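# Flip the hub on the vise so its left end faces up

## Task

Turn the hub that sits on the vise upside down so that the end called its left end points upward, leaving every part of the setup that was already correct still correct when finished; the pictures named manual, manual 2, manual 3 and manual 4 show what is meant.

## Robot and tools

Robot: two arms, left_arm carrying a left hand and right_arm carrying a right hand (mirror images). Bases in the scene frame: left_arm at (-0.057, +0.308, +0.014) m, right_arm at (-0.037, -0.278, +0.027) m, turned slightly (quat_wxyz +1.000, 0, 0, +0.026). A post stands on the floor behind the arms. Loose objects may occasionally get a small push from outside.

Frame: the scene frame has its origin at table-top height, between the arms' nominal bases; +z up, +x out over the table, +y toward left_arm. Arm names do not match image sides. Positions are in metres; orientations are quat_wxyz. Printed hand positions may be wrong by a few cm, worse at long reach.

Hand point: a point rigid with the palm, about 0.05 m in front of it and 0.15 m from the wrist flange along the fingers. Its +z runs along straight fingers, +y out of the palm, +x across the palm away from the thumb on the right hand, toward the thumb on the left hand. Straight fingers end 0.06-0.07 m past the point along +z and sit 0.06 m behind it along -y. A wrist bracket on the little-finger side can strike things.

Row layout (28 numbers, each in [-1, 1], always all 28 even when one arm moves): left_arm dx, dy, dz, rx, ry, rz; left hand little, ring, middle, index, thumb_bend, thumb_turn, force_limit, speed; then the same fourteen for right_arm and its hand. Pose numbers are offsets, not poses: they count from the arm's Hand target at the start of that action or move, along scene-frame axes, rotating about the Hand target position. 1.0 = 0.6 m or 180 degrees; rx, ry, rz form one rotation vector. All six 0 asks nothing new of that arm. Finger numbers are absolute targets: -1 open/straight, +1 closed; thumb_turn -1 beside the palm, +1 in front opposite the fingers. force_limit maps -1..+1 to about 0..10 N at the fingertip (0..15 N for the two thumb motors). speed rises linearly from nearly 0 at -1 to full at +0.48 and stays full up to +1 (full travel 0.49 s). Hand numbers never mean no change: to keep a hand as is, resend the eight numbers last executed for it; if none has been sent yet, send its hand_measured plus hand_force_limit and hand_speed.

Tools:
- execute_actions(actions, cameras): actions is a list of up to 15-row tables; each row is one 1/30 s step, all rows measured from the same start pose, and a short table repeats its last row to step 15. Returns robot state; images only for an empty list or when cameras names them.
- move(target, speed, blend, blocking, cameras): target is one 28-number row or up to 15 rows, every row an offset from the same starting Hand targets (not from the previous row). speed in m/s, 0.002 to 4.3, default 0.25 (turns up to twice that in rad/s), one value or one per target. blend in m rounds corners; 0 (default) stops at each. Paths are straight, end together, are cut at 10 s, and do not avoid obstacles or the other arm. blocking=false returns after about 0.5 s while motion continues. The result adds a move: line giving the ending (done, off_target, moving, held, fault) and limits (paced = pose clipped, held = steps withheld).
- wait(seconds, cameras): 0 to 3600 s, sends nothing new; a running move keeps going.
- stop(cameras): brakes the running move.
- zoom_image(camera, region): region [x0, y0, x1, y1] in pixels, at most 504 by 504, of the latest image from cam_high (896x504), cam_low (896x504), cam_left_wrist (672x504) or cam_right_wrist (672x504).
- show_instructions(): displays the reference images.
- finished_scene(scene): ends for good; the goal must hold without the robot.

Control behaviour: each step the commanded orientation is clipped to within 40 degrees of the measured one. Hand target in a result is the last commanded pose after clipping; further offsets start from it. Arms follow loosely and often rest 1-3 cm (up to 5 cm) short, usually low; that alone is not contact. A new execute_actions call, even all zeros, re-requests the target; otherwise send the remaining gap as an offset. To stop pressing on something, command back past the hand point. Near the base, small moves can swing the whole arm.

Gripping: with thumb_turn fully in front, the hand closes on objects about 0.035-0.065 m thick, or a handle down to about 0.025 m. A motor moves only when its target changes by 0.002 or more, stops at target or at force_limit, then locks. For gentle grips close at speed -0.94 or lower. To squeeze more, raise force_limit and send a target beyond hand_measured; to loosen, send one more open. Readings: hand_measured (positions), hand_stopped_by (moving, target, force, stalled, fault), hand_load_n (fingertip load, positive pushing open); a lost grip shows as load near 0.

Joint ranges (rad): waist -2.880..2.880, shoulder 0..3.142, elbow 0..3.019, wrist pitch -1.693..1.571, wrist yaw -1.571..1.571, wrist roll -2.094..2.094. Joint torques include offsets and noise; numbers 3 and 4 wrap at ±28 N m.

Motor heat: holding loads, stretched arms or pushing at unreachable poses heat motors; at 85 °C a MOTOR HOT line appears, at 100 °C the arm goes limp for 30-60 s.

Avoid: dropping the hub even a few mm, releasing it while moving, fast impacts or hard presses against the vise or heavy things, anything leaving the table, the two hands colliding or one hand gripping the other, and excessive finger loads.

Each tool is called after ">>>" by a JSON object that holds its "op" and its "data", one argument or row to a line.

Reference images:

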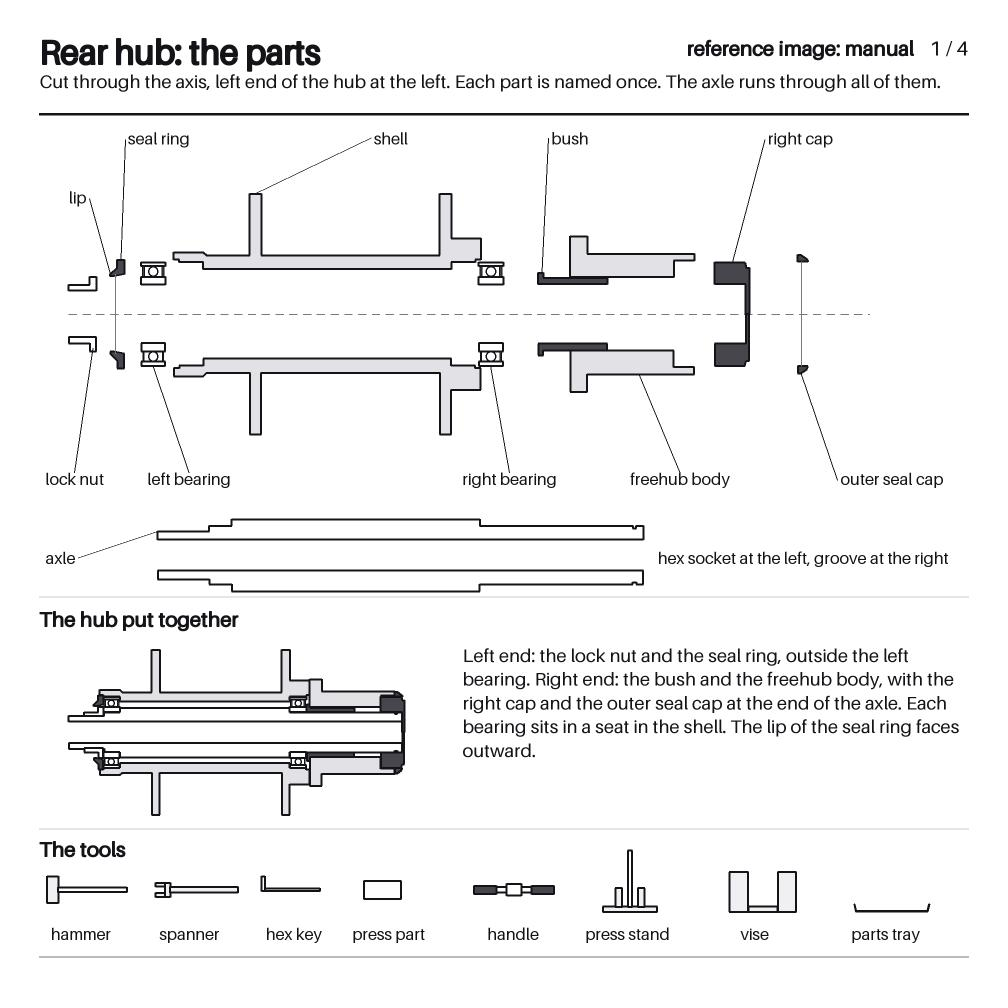

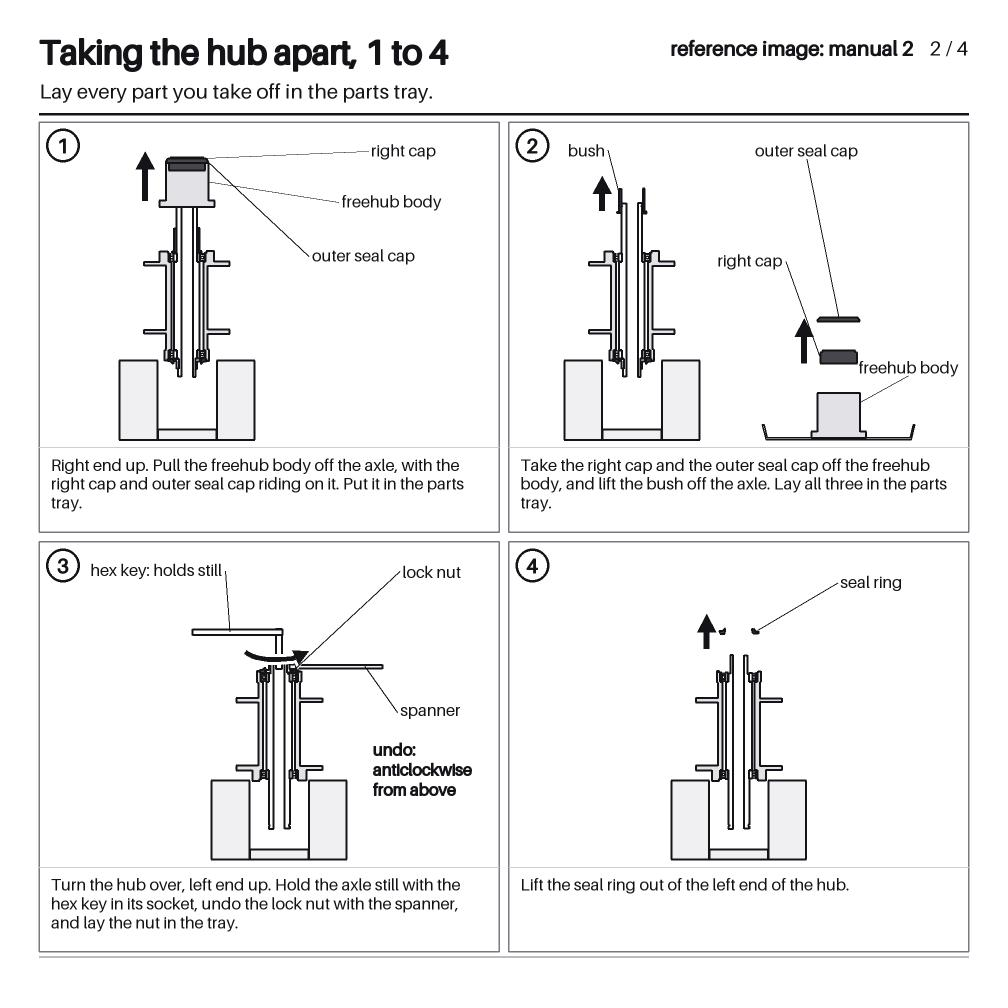

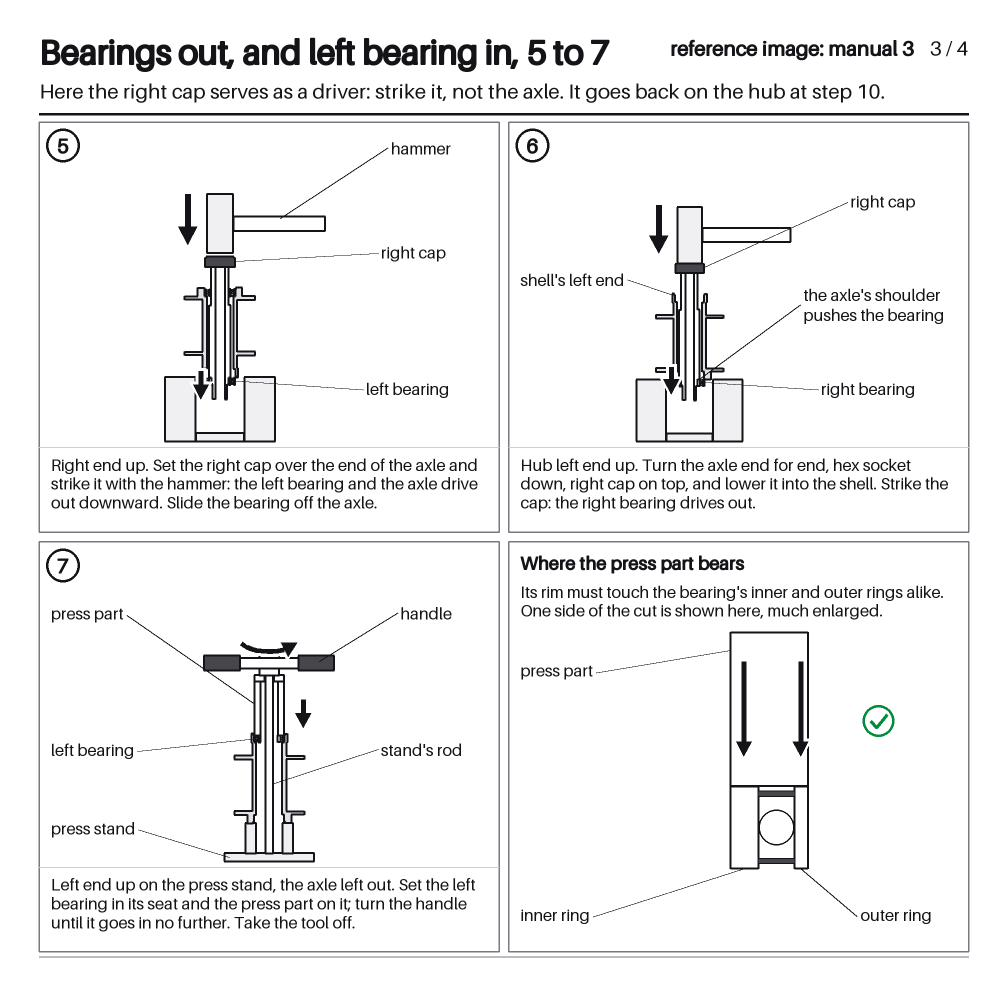

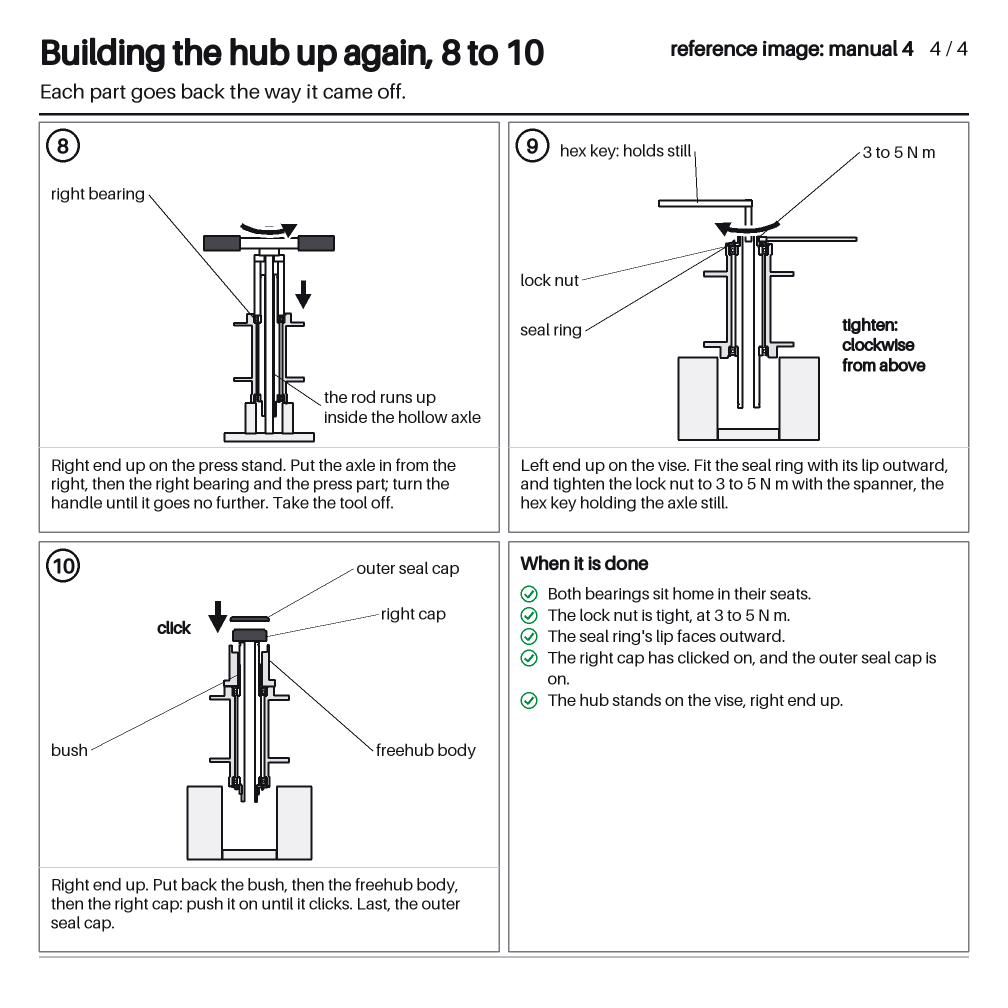

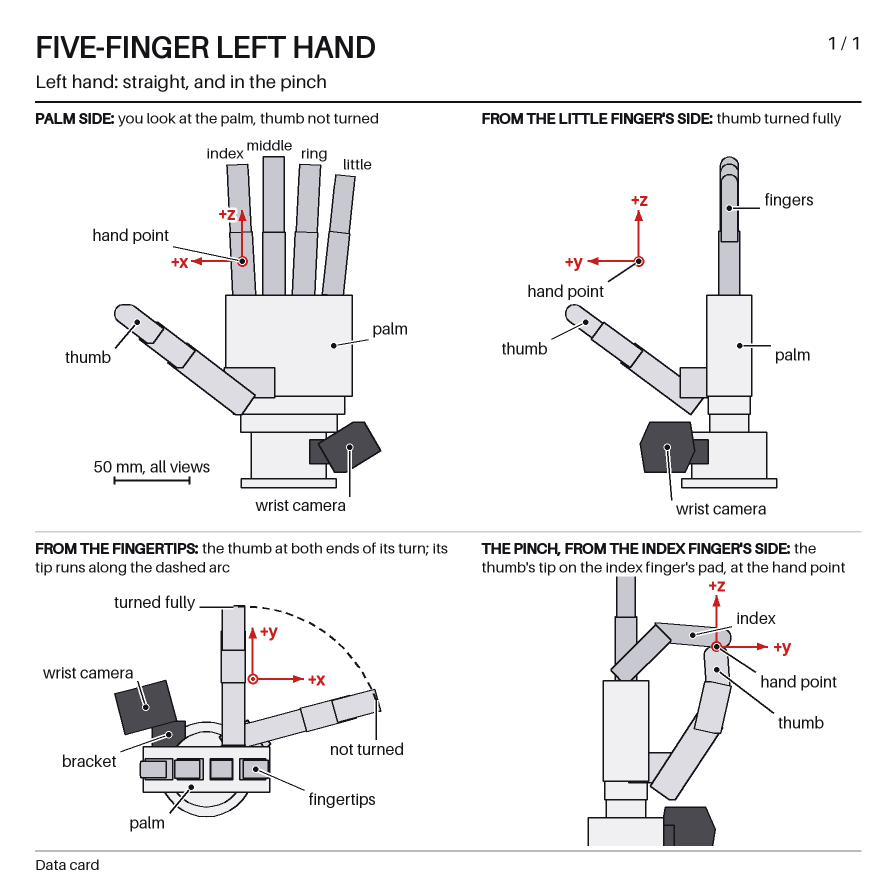

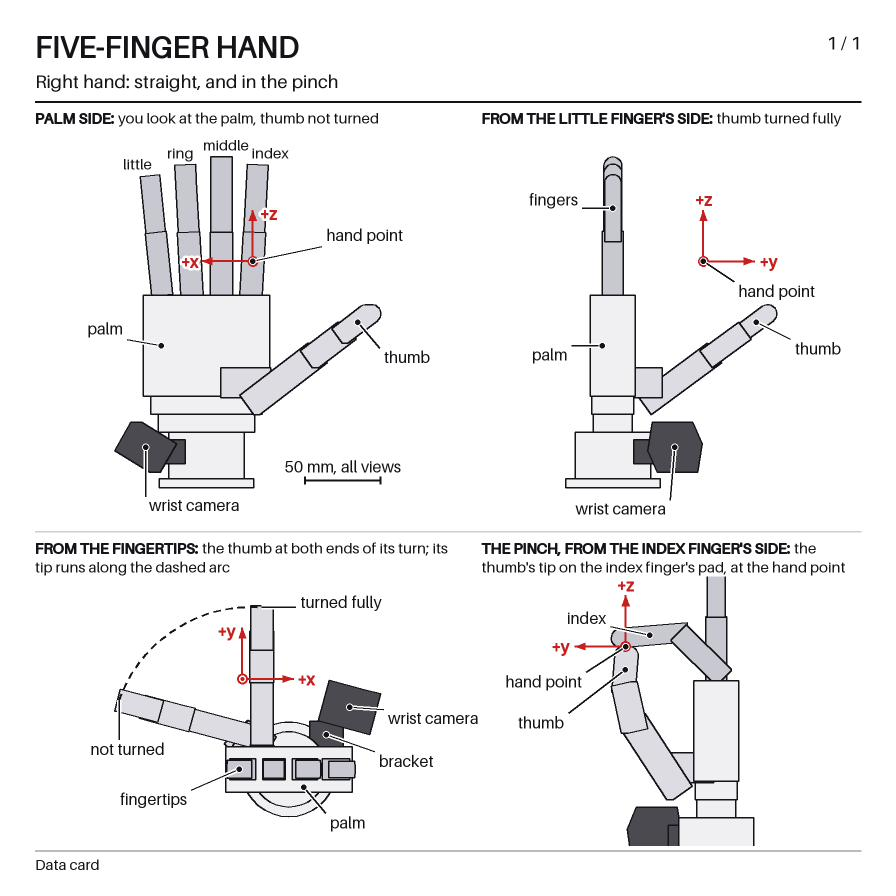

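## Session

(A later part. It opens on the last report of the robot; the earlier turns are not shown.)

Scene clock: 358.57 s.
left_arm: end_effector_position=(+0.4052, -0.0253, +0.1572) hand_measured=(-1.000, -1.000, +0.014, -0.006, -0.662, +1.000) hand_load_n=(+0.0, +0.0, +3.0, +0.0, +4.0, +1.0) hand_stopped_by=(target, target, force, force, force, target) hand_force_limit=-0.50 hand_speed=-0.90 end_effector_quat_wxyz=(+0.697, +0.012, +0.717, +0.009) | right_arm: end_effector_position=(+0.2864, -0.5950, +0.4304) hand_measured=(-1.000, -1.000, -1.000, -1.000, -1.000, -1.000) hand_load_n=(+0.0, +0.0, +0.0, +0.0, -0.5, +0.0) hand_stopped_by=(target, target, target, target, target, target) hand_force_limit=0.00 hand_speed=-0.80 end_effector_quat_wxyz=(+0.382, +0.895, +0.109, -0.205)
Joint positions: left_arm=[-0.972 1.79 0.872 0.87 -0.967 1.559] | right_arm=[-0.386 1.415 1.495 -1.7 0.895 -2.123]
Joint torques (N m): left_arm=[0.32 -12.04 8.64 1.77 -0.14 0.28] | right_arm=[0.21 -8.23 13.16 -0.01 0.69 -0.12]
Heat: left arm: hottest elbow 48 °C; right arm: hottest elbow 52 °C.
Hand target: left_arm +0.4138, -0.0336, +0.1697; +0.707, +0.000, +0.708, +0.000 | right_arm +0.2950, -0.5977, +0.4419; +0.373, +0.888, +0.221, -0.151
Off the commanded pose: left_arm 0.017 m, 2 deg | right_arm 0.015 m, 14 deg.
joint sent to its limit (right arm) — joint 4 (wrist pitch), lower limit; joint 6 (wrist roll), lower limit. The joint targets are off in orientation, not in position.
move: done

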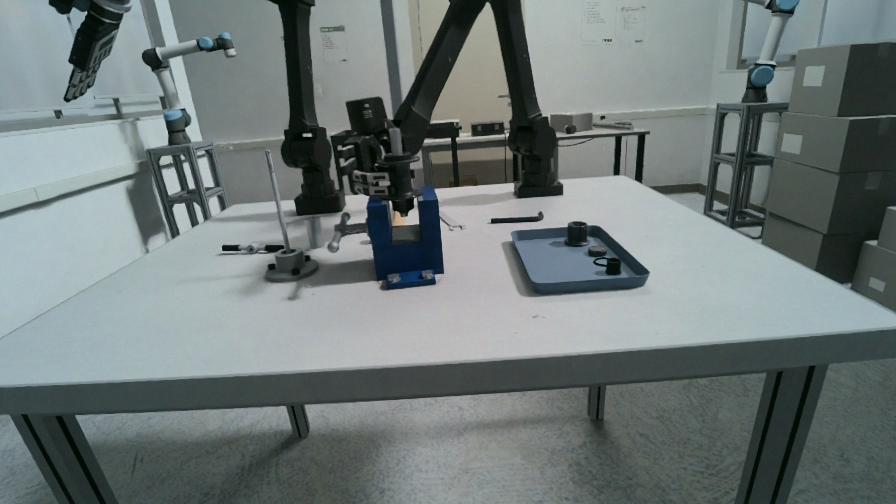

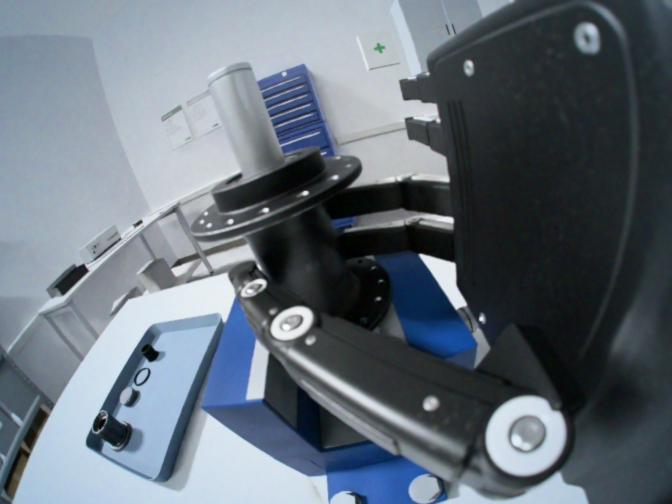

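>>> {"op": "move", "data": {
  "target": [0,0,0,0,0,0,-1,-1,0.3,0.3,0.2,1,0.1,-0.9,0,0,0,0,0,0,-1,-1,-1,-1,-1,-1,0,-0.8],
  "cameras": ["cam_low","cam_left_wrist","cam_high"]
}}

>>> {"op": "zoom_image", "data": {
  "camera": "cam_low",
  "region": [340, 110, 460, 230]
}}

>>> {"op": "zoom_image", "data": {
  "camera": "cam_left_wrist",
  "region": [160, 60, 500, 400]
}}

Scene clock: 364.53 s.
left_arm: end_effector_position=(+0.4052, -0.0254, +0.1572) hand_measured=(-1.000, -1.000, +0.020, +0.020, -0.654, +1.000) hand_load_n=(+0.0, +0.0, +5.0, +6.5, +8.5, +1.0) hand_stopped_by=(target, target, force, force, force, target) hand_force_limit=0.10 hand_speed=-0.90 end_effector_quat_wxyz=(+0.697, +0.012, +0.717, +0.008) | right_arm: end_effector_position=(+0.2864, -0.5950, +0.4304) hand_measured=(-1.000, -1.000, -1.000, -1.000, -1.000, -1.000) hand_load_n=(+0.0, +0.0, +0.0, +0.0, -0.5, +0.0) hand_stopped_by=(target, target, target, target, target, target) hand_force_limit=0.00 hand_speed=-0.80 end_effector_quat_wxyz=(+0.382, +0.895, +0.109, -0.205)
Joint positions: left_arm=[-0.972 1.79 0.872 0.87 -0.967 1.559] | right_arm=[-0.386 1.415 1.495 -1.7 0.895 -2.123]
Joint torques (N m): left_arm=[0.56 -12.16 8.62 1.91 -0.11 0.24] | right_arm=[0.03 -7.65 13.18 0.09 0.73 -0.06]
Heat: left arm: hottest elbow 48 °C; right arm: hottest elbow 53 °C.
Hand target: left_arm +0.4138, -0.0337, +0.1697; +0.707, +0.000, +0.708, +0.000 | right_arm +0.2950, -0.5977, +0.4419; +0.373, +0.888, +0.221, -0.151
Off the commanded pose: left_arm 0.017 m, 2 deg | right_arm 0.015 m, 14 deg.
joint sent to its limit (right arm) — joint 4 (wrist pitch), lower limit; joint 6 (wrist roll), lower limit. The joint targets are off in orientation, not in position.
move: done
Images, in order (width x height): cam_high 896x504, cam_low 896x504, cam_left_wrist 672x504.

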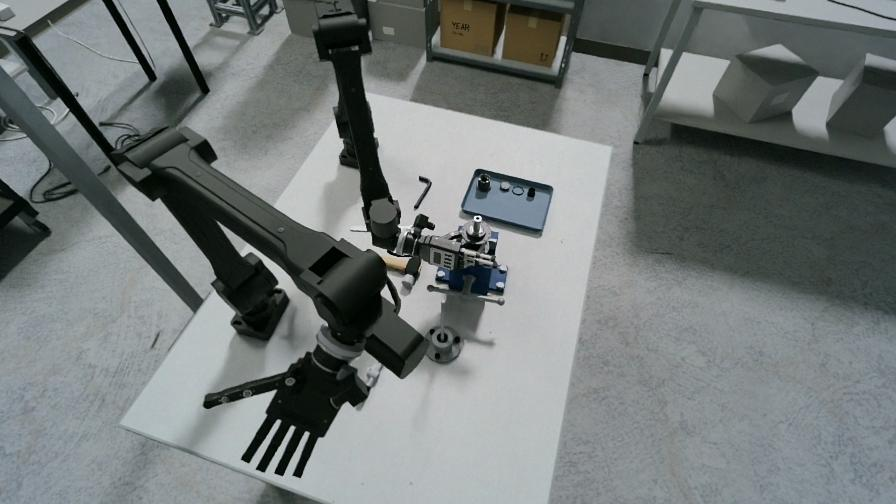

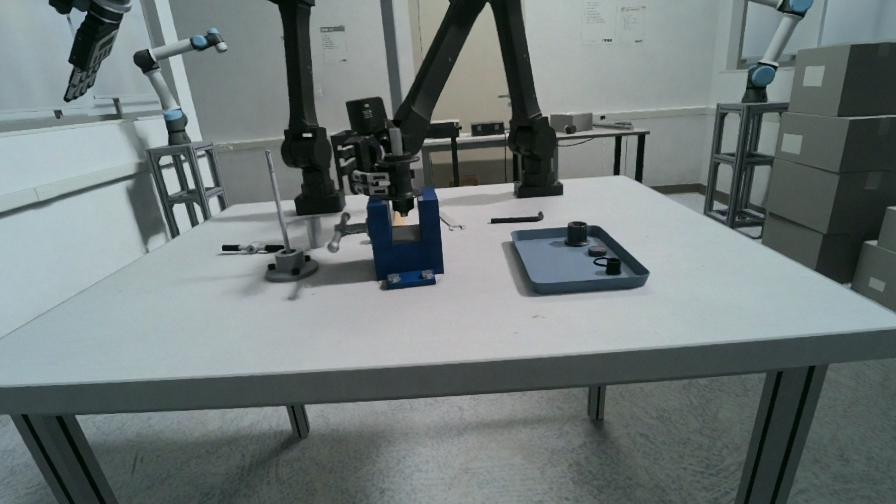

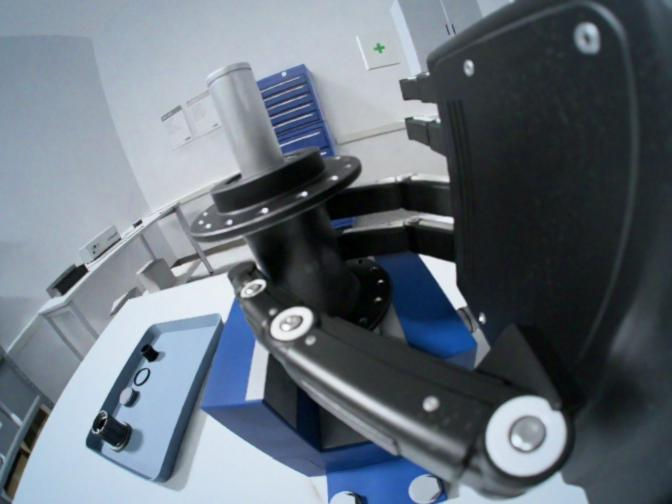

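Scaled by 4.200 from the camera's image (finer frame: 1280x720).

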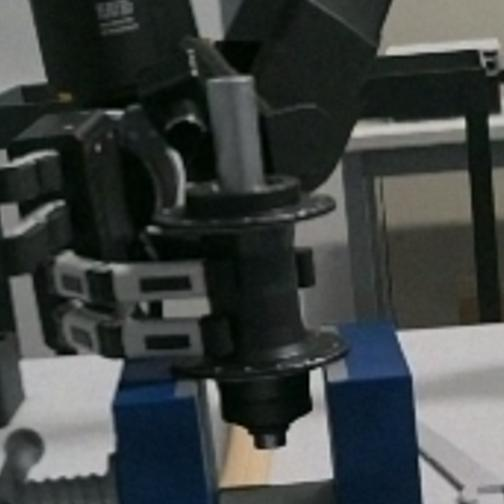

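Scaled by 1.482 from the camera's image (finer frame: 960x720).

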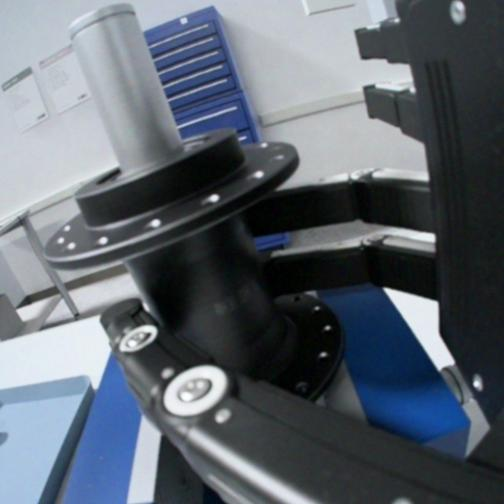

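>>> {"op": "move", "data": {
  "target": [0,0,0.06,0,0,0,-1,-1,0.3,0.3,0.2,1,0.1,-0.9,0,0,0,0,0,0,-1,-1,-1,-1,-1,-1,0,-0.8],
  "speed": 0.04,
  "cameras": ["cam_low","cam_left_wrist"]
}}

>>> {"op": "zoom_image", "data": {
  "camera": "cam_low",
  "region": [340, 80, 460, 230]
}}

Scene clock: 368.73 s.
left_arm: end_effector_position=(+0.4040, -0.0243, +0.1592) hand_measured=(-1.000, -1.000, +0.020, +0.020, -0.654, +1.000) hand_load_n=(+0.0, +0.0, +4.0, +6.0, +9.0, +1.5) hand_stopped_by=(target, target, force, force, force, target) hand_force_limit=0.10 hand_speed=-0.90 end_effector_quat_wxyz=(+0.686, +0.023, +0.727, +0.019) | right_arm: end_effector_position=(+0.2864, -0.5950, +0.4304) hand_measured=(-1.000, -1.000, -1.000, -1.000, -1.000, -1.000) hand_load_n=(+0.0, +0.0, +0.0, +0.0, +0.0, +0.0) hand_stopped_by=(target, target, target, target, target, target) hand_force_limit=0.00 hand_speed=-0.80 end_effector_quat_wxyz=(+0.382, +0.895, +0.109, -0.205)
Joint positions: left_arm=[-0.972 1.767 0.876 0.788 -0.965 1.547] | right_arm=[-0.386 1.415 1.495 -1.7 0.895 -2.123]
Joint torques (N m): left_arm=[0.15 -16.32 9.62 1.25 -0.26 0.35] | right_arm=[0.21 -8.06 13.37 0.08 0.67 -0.12]
Heat: left arm: hottest elbow 48 °C; right arm: hottest elbow 53 °C.
Hand target: left_arm +0.4138, -0.0337, +0.2058; +0.707, +0.000, +0.707, +0.000 | right_arm +0.2950, -0.5977, +0.4419; +0.373, +0.888, +0.221, -0.151
Off the commanded pose: left_arm 0.048 m, 5 deg | right_arm 0.015 m, 14 deg.
joint sent to its limit (right arm) — joint 4 (wrist pitch), lower limit; joint 6 (wrist roll), lower limit. The joint targets are off in orientation, not in position.
move: off_target (left_arm)

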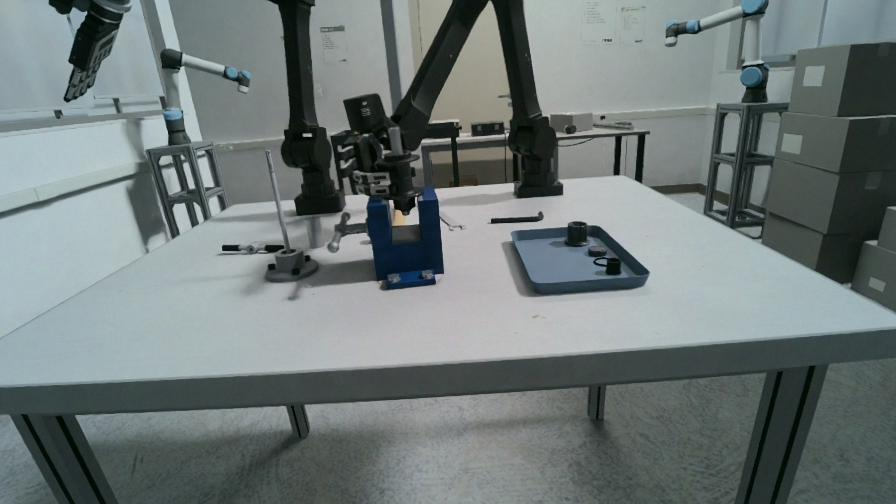

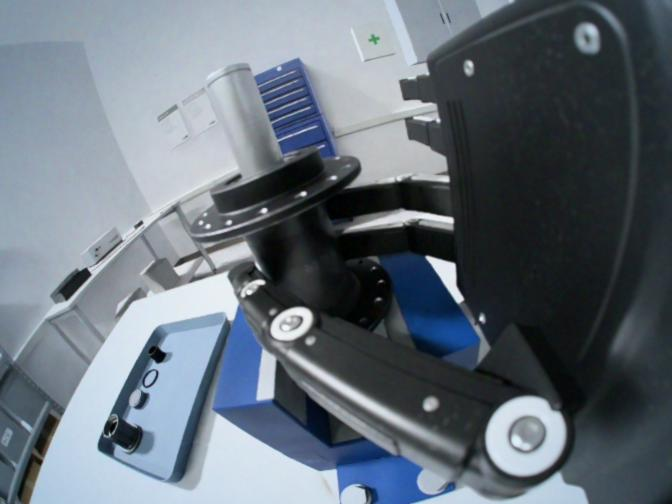

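Scaled by 3.360 from the camera's image (finer frame: 1280x720).

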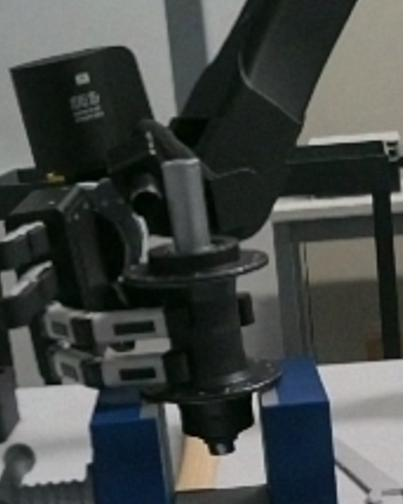

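>>> {"op": "execute_actions", "data": {
  "actions": [
    [[0,0,0.0333,0,0,0,-1,-1,0.3,0.3,0.2,1,0.1,-0.9,0,0,0,0,0,0,-1,-1,-1,-1,-1,-1,0,-0.8]]
  ],
  "cameras": ["cam_low","cam_left_wrist"]
}}

Scene clock: 385.77 s.
left_arm: end_effector_position=(+0.4019, -0.0215, +0.1720) hand_measured=(-1.000, -1.000, +0.020, +0.020, -0.654, +1.000) hand_load_n=(+0.0, +0.0, +6.0, +2.5, +7.5, +3.5) hand_stopped_by=(target, target, force, force, force, target) hand_force_limit=0.10 hand_speed=-0.90 end_effector_quat_wxyz=(+0.682, +0.026, +0.731, +0.022) | right_arm: end_effector_position=(+0.2864, -0.5950, +0.4304) hand_measured=(-1.000, -1.000, -1.000, -1.000, -1.000, -1.000) hand_load_n=(+0.0, +0.0, +0.0, +0.0, +0.0, +0.0) hand_stopped_by=(target, target, target, target, target, target) hand_force_limit=0.00 hand_speed=-0.80 end_effector_quat_wxyz=(+0.382, +0.895, +0.109, -0.205)
Joint positions: left_arm=[-0.972 1.725 0.876 0.728 -0.965 1.538] | right_arm=[-0.386 1.415 1.495 -1.7 0.895 -2.123]
Joint torques (N m): left_arm=[-0.09 -16.44 11.02 1.54 -0.36 0.41] | right_arm=[0.38 -7.77 13.19 -0.03 0.7 -0.12]
Heat: left arm: hottest elbow 50 °C; right arm: hottest elbow 53 °C.
Hand target: left_arm +0.4138, -0.0337, +0.2257; +0.707, +0.000, +0.708, +0.000 | right_arm +0.2950, -0.5977, +0.4419; +0.373, +0.888, +0.221, -0.151
Off the commanded pose: left_arm 0.056 m, 5 deg | right_arm 0.015 m, 14 deg.
joint sent to its limit (right arm) — joint 4 (wrist pitch), lower limit; joint 6 (wrist roll), lower limit. The joint targets are off in orientation, not in position.

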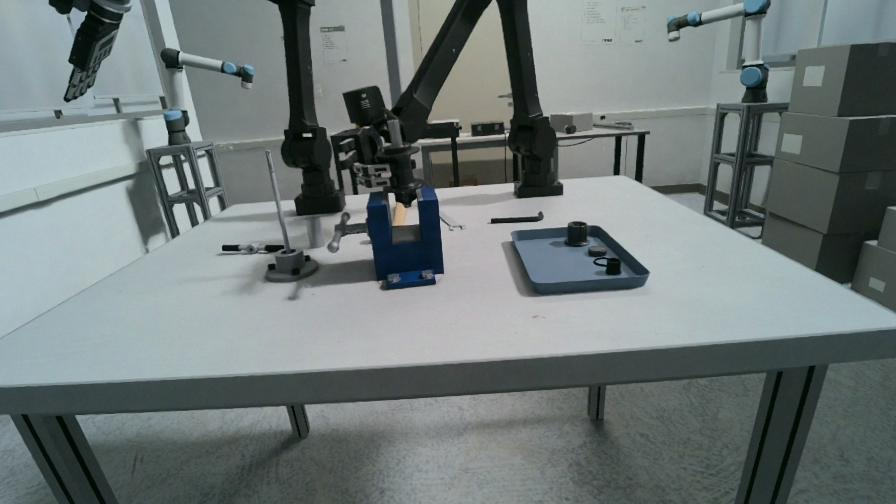

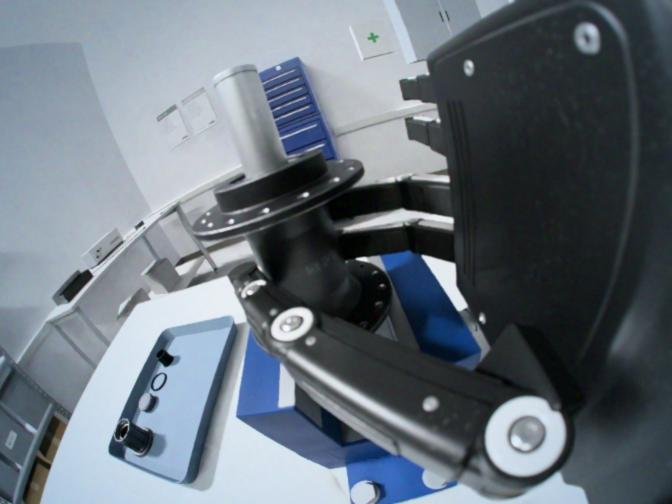

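>>> {"op": "zoom_image", "data": {
  "camera": "cam_low",
  "region": [340, 80, 460, 230]
}}

>>> {"op": "zoom_image", "data": {
  "camera": "cam_left_wrist",
  "region": [160, 60, 500, 400]
}}

Scaled by 3.360 from the camera's image (finer frame: 1280x720).

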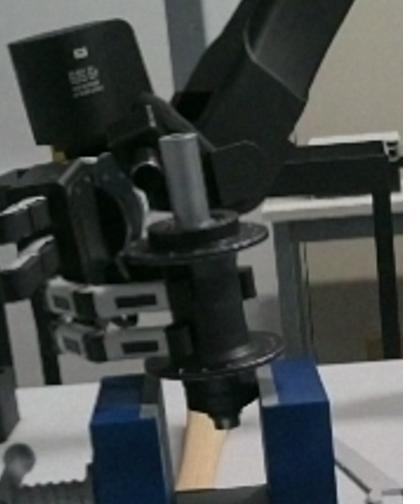

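Scaled by 1.482 from the camera's image (finer frame: 960x720).

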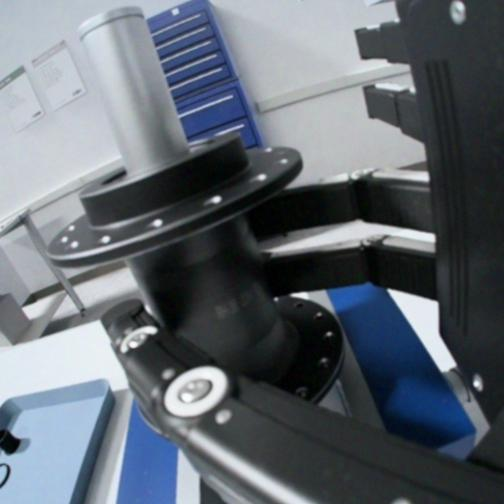

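>>> {"op": "move", "data": {
  "target": [0,0,0.0667,0,0,0,-1,-1,0.3,0.3,0.2,1,0.1,-0.9,0,0,0,0,0,0,-1,-1,-1,-1,-1,-1,0,-0.8],
  "speed": 0.05,
  "cameras": ["cam_low","cam_left_wrist"]
}}

>>> {"op": "zoom_image", "data": {
  "camera": "cam_low",
  "region": [340, 80, 460, 230]
}}

Scene clock: 393.33 s.
left_arm: end_effector_position=(+0.4018, -0.0216, +0.2055) hand_measured=(-1.000, -1.000, +0.020, +0.020, -0.654, +1.000) hand_load_n=(+0.0, +0.0, +6.0, +2.0, +7.0, +3.5) hand_stopped_by=(target, target, force, force, force, target) hand_force_limit=0.10 hand_speed=-0.90 end_effector_quat_wxyz=(+0.680, +0.027, +0.732, +0.023) | right_arm: end_effector_position=(+0.2864, -0.5950, +0.4304) hand_measured=(-1.000, -1.000, -1.000, -1.000, -1.000, -1.000) hand_load_n=(+0.0, +0.0, +0.0, +0.0, +0.0, +0.0) hand_stopped_by=(target, target, target, target, target, target) hand_force_limit=0.00 hand_speed=-0.80 end_effector_quat_wxyz=(+0.382, +0.895, +0.109, -0.205)
Joint positions: left_arm=[-0.972 1.651 0.903 0.617 -0.964 1.533] | right_arm=[-0.386 1.415 1.495 -1.7 0.895 -2.123]
Joint torques (N m): left_arm=[0.44 -15.79 12.34 1.68 -0.41 0.46] | right_arm=[0.21 -8.12 13.07 0.06 0.71 -0.11]
Motor temperatures (°C): left_arm=[31 36 51 34 34 31] | right_arm=[32 35 53 30 37 33]
Heat: left arm: hottest elbow 51 °C; right arm: hottest elbow 53 °C.
Hand target: left_arm +0.4138, -0.0337, +0.2658; +0.707, +0.000, +0.707, +0.000 | right_arm +0.2950, -0.5977, +0.4419; +0.373, +0.888, +0.221, -0.151
Off the commanded pose: left_arm 0.063 m, 6 deg | right_arm 0.015 m, 14 deg.
joint sent to its limit (right arm) — joint 4 (wrist pitch), lower limit; joint 6 (wrist roll), lower limit. The joint targets are off in orientation, not in position.
move: off_target (left_arm)

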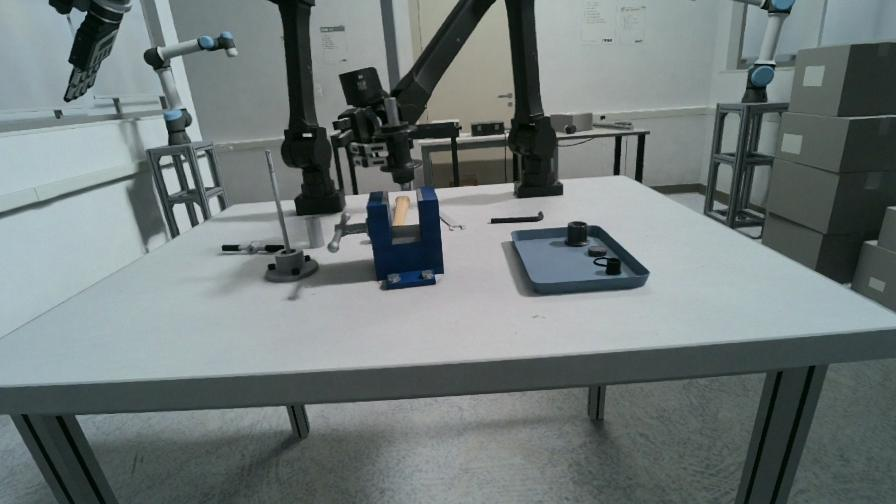

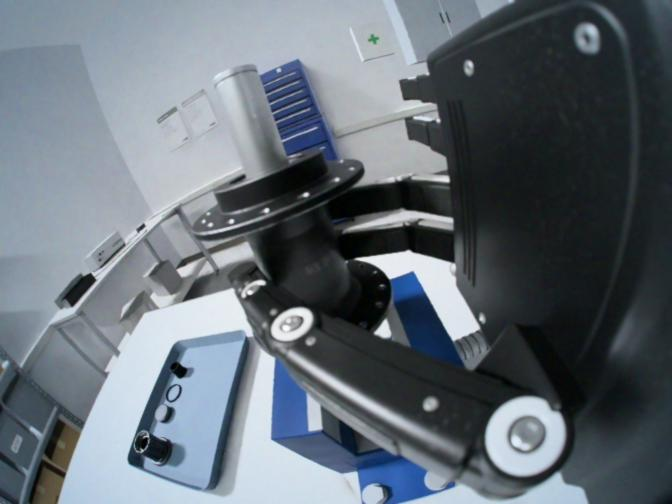

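Scaled by 3.360 from the camera's image (finer frame: 1280x720).

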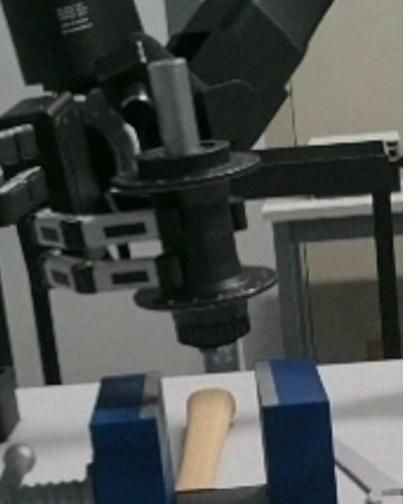

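>>> {"op": "move", "data": {
  "target": [-0.0333,0,0.2667,0,0,0,-1,-1,0.3,0.3,0.2,1,0.1,-0.9,0,0,0,0,0,0,-1,-1,-1,-1,-1,-1,0,-0.8],
  "speed": 0.1,
  "cameras": ["cam_low","cam_high","cam_left_wrist"]
}}

Scene clock: 400.10 s.
left_arm: end_effector_position=(+0.3938, -0.0271, +0.3567) hand_measured=(-1.000, -1.000, +0.020, +0.020, -0.654, +1.000) hand_load_n=(-0.5, +0.0, +6.0, +2.0, +7.0, +3.5) hand_stopped_by=(target, target, force, force, force, target) hand_force_limit=0.10 hand_speed=-0.90 end_effector_quat_wxyz=(+0.679, +0.026, +0.733, +0.030) | right_arm: end_effector_position=(+0.2864, -0.5950, +0.4304) hand_measured=(-1.000, -1.000, -1.000, -1.000, -1.000, -1.000) hand_load_n=(+0.0, +0.0, +0.0, +0.0, +0.0, +0.0) hand_stopped_by=(target, target, target, target, target, target) hand_force_limit=0.00 hand_speed=-0.80 end_effector_quat_wxyz=(+0.382, +0.895, +0.109, -0.205)
Joint positions: left_arm=[-0.995 1.441 1.12 0.183 -0.998 1.533] | right_arm=[-0.386 1.415 1.495 -1.7 0.895 -2.123]
Joint torques (N m): left_arm=[-0.15 -14.56 15.05 1.16 -0.45 0.41] | right_arm=[0.5 -8.64 13.18 -0.02 0.7 -0.1]
Heat: left arm: hottest elbow 52 °C; right arm: hottest elbow 53 °C.
Hand target: left_arm +0.3938, -0.0339, +0.4256; +0.707, +0.000, +0.708, +0.000 | right_arm +0.2950, -0.5977, +0.4419; +0.373, +0.888, +0.221, -0.151
Off the commanded pose: left_arm 0.069 m, 6 deg | right_arm 0.015 m, 14 deg.
joint sent to its limit (right arm) — joint 4 (wrist pitch), lower limit; joint 6 (wrist roll), lower limit. The joint targets are off in orientation, not in position.
move: off_target (left_arm)
Images, in order (width x height): cam_high 896x504, cam_low 896x504, cam_left_wrist 672x504.

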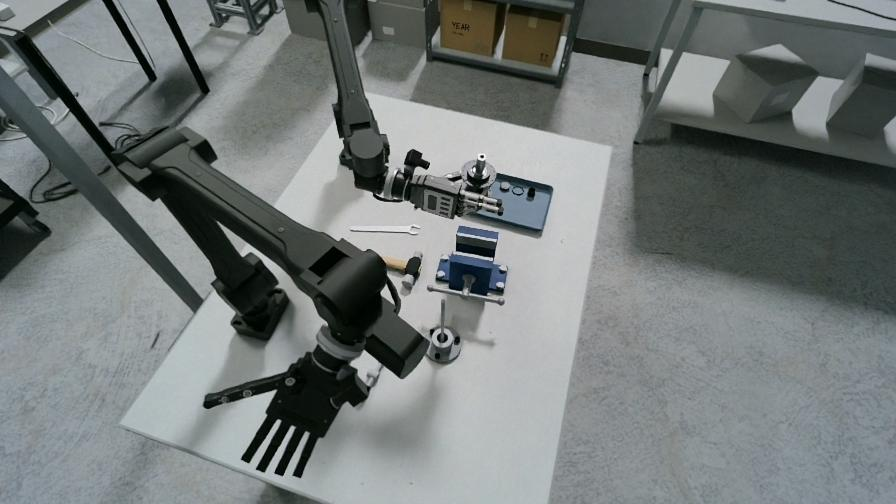

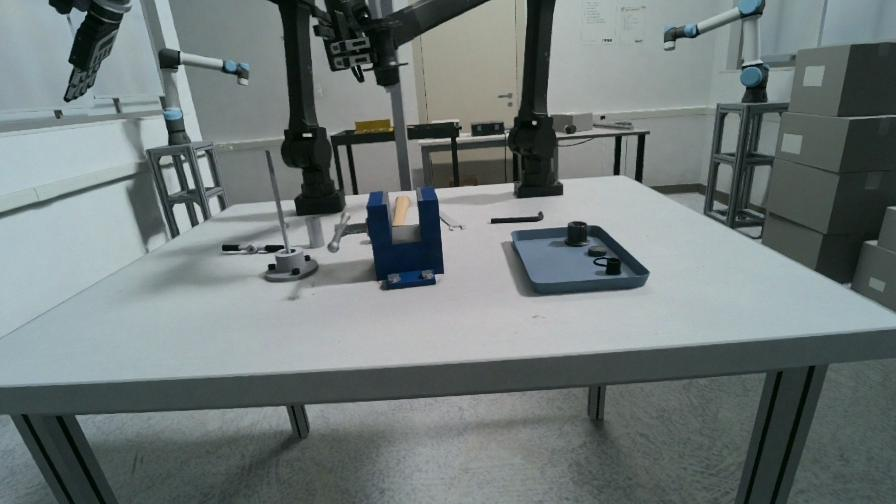

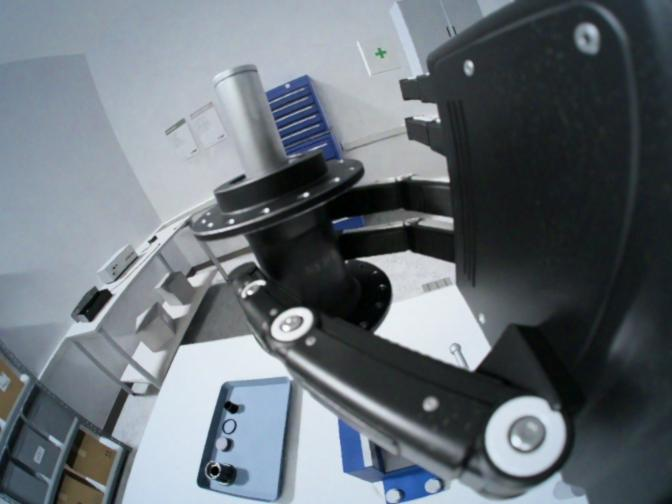

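>>> {"op": "move", "data": {
  "target": [0,0,0,0.1,0,0,-1,-1,0.3,0.3,0.2,1,0.1,-0.9,0,0,0,0,0,0,-1,-1,-1,-1,-1,-1,0,-0.8],
  "speed": 0.2,
  "cameras": ["cam_left_wrist"]
}}

Scene clock: 407.57 s.
left_arm: end_effector_position=(+0.3926, -0.0245, +0.3771) hand_measured=(-1.000, -1.000, +0.020, +0.020, -0.654, +1.000) hand_load_n=(+0.0, +0.5, +6.5, +2.5, +7.0, +3.5) hand_stopped_by=(target, target, force, force, force, target) hand_force_limit=0.10 hand_speed=-0.90 end_effector_quat_wxyz=(+0.672, +0.126, +0.719, +0.126) | right_arm: end_effector_position=(+0.2864, -0.5950, +0.4304) hand_measured=(-1.000, -1.000, -1.000, -1.000, -1.000, -1.000) hand_load_n=(+0.0, -0.5, +0.0, +0.5, +0.0, +0.0) hand_stopped_by=(target, target, target, target, target, target) hand_force_limit=0.00 hand_speed=-0.80 end_effector_quat_wxyz=(+0.382, +0.895, +0.109, -0.205)
Joint positions: left_arm=[-1.002 1.444 1.12 0.203 -1.01 1.828] | right_arm=[-0.386 1.415 1.495 -1.7 0.895 -2.123]
Joint torques (N m): left_arm=[-1.03 -12.16 13.42 2.32 -0.34 0.61] | right_arm=[-0.03 -7.94 13.23 -0.06 0.73 -0.11]
Heat: left arm: hottest elbow 52 °C; right arm: hottest elbow 53 °C.
Hand target: left_arm +0.3937, -0.0338, +0.4257; +0.698, +0.110, +0.699, +0.111 | right_arm +0.2950, -0.5977, +0.4419; +0.373, +0.888, +0.221, -0.151
Off the commanded pose: left_arm 0.049 m, 5 deg | right_arm 0.015 m, 14 deg.
joint sent to its limit (right arm) — joint 4 (wrist pitch), lower limit; joint 6 (wrist roll), lower limit. The joint targets are off in orientation, not in position.
move: off_target (left_arm)

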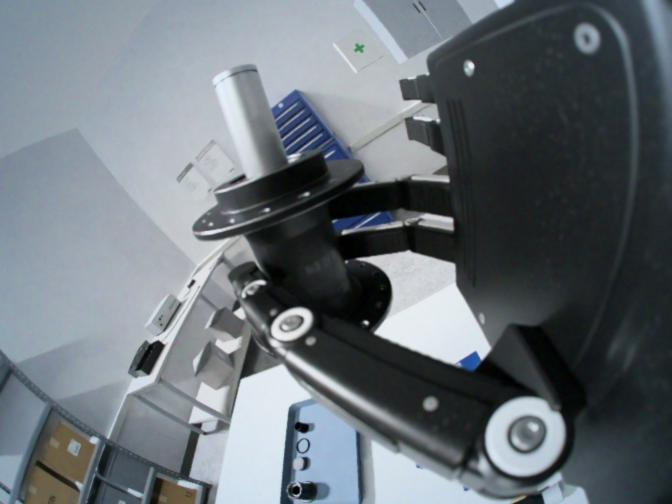

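>>> {"op": "move", "data": {
  "target": [
    [0,0,0,-0.3,0,0,-1,-1,0.3,0.3,0.2,1,0.1,-0.9,0,0,0,0,0,0,-1,-1,-1,-1,-1,-1,0,-0.8],
    [0,0,0,-0.6,0,0,-1,-1,0.3,0.3,0.2,1,0.1,-0.9,0,0,0,0,0,0,-1,-1,-1,-1,-1,-1,0,-0.8]
  ],
  "speed": 0.25,
  "blend": 0.05,
  "cameras": ["cam_left_wrist","cam_high"]
}}

Scene clock: 417.83 s.
left_arm: end_effector_position=(+0.3942, -0.0408, +0.3707) hand_measured=(-1.000, -1.000, +0.020, +0.020, -0.654, +1.000) hand_load_n=(+0.0, -0.5, +4.0, +1.0, +7.5, +1.0) hand_stopped_by=(target, target, force, force, force, target) hand_force_limit=0.10 hand_speed=-0.90 end_effector_quat_wxyz=(+0.505, -0.487, +0.545, -0.460) | right_arm: end_effector_position=(+0.2864, -0.5950, +0.4304) hand_measured=(-1.000, -1.000, -1.000, -1.000, -1.000, -1.000) hand_load_n=(+0.0, +0.0, +0.0, +0.0, +0.0, +0.0) hand_stopped_by=(target, target, target, target, target, target) hand_force_limit=0.00 hand_speed=-0.80 end_effector_quat_wxyz=(+0.382, +0.895, +0.109, -0.205)
Joint positions: left_arm=[-0.889 1.248 1.064 0.077 -0.877 0.02] | right_arm=[-0.386 1.415 1.495 -1.7 0.895 -2.123]
Joint torques (N m): left_arm=[1.03 -12.92 11.82 1.98 -0.15 -0.02] | right_arm=[-0.26 -7.82 13.22 0.01 0.73 -0.06]
Heat: left arm: hottest elbow 53 °C; right arm: hottest elbow 53 °C.
Hand target: left_arm +0.3939, -0.0337, +0.4257; +0.500, -0.500, +0.500, -0.500 | right_arm +0.2950, -0.5977, +0.4419; +0.373, +0.888, +0.221, -0.151
Off the commanded pose: left_arm 0.055 m, 7 deg | right_arm 0.015 m, 14 deg.
joint sent to its limit (right arm) — joint 4 (wrist pitch), lower limit; joint 6 (wrist roll), lower limit. The joint targets are off in orientation, not in position.
move: off_target (left_arm)
Images, in order (width x height): cam_high 896x504, cam_left_wrist 672x504.

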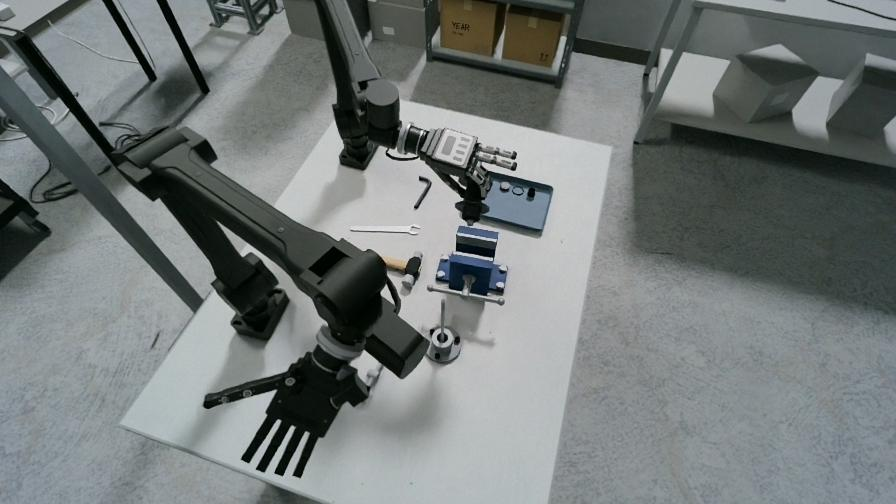

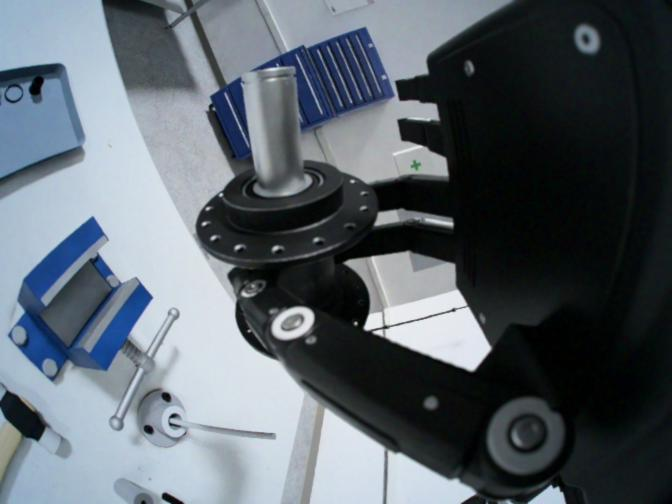

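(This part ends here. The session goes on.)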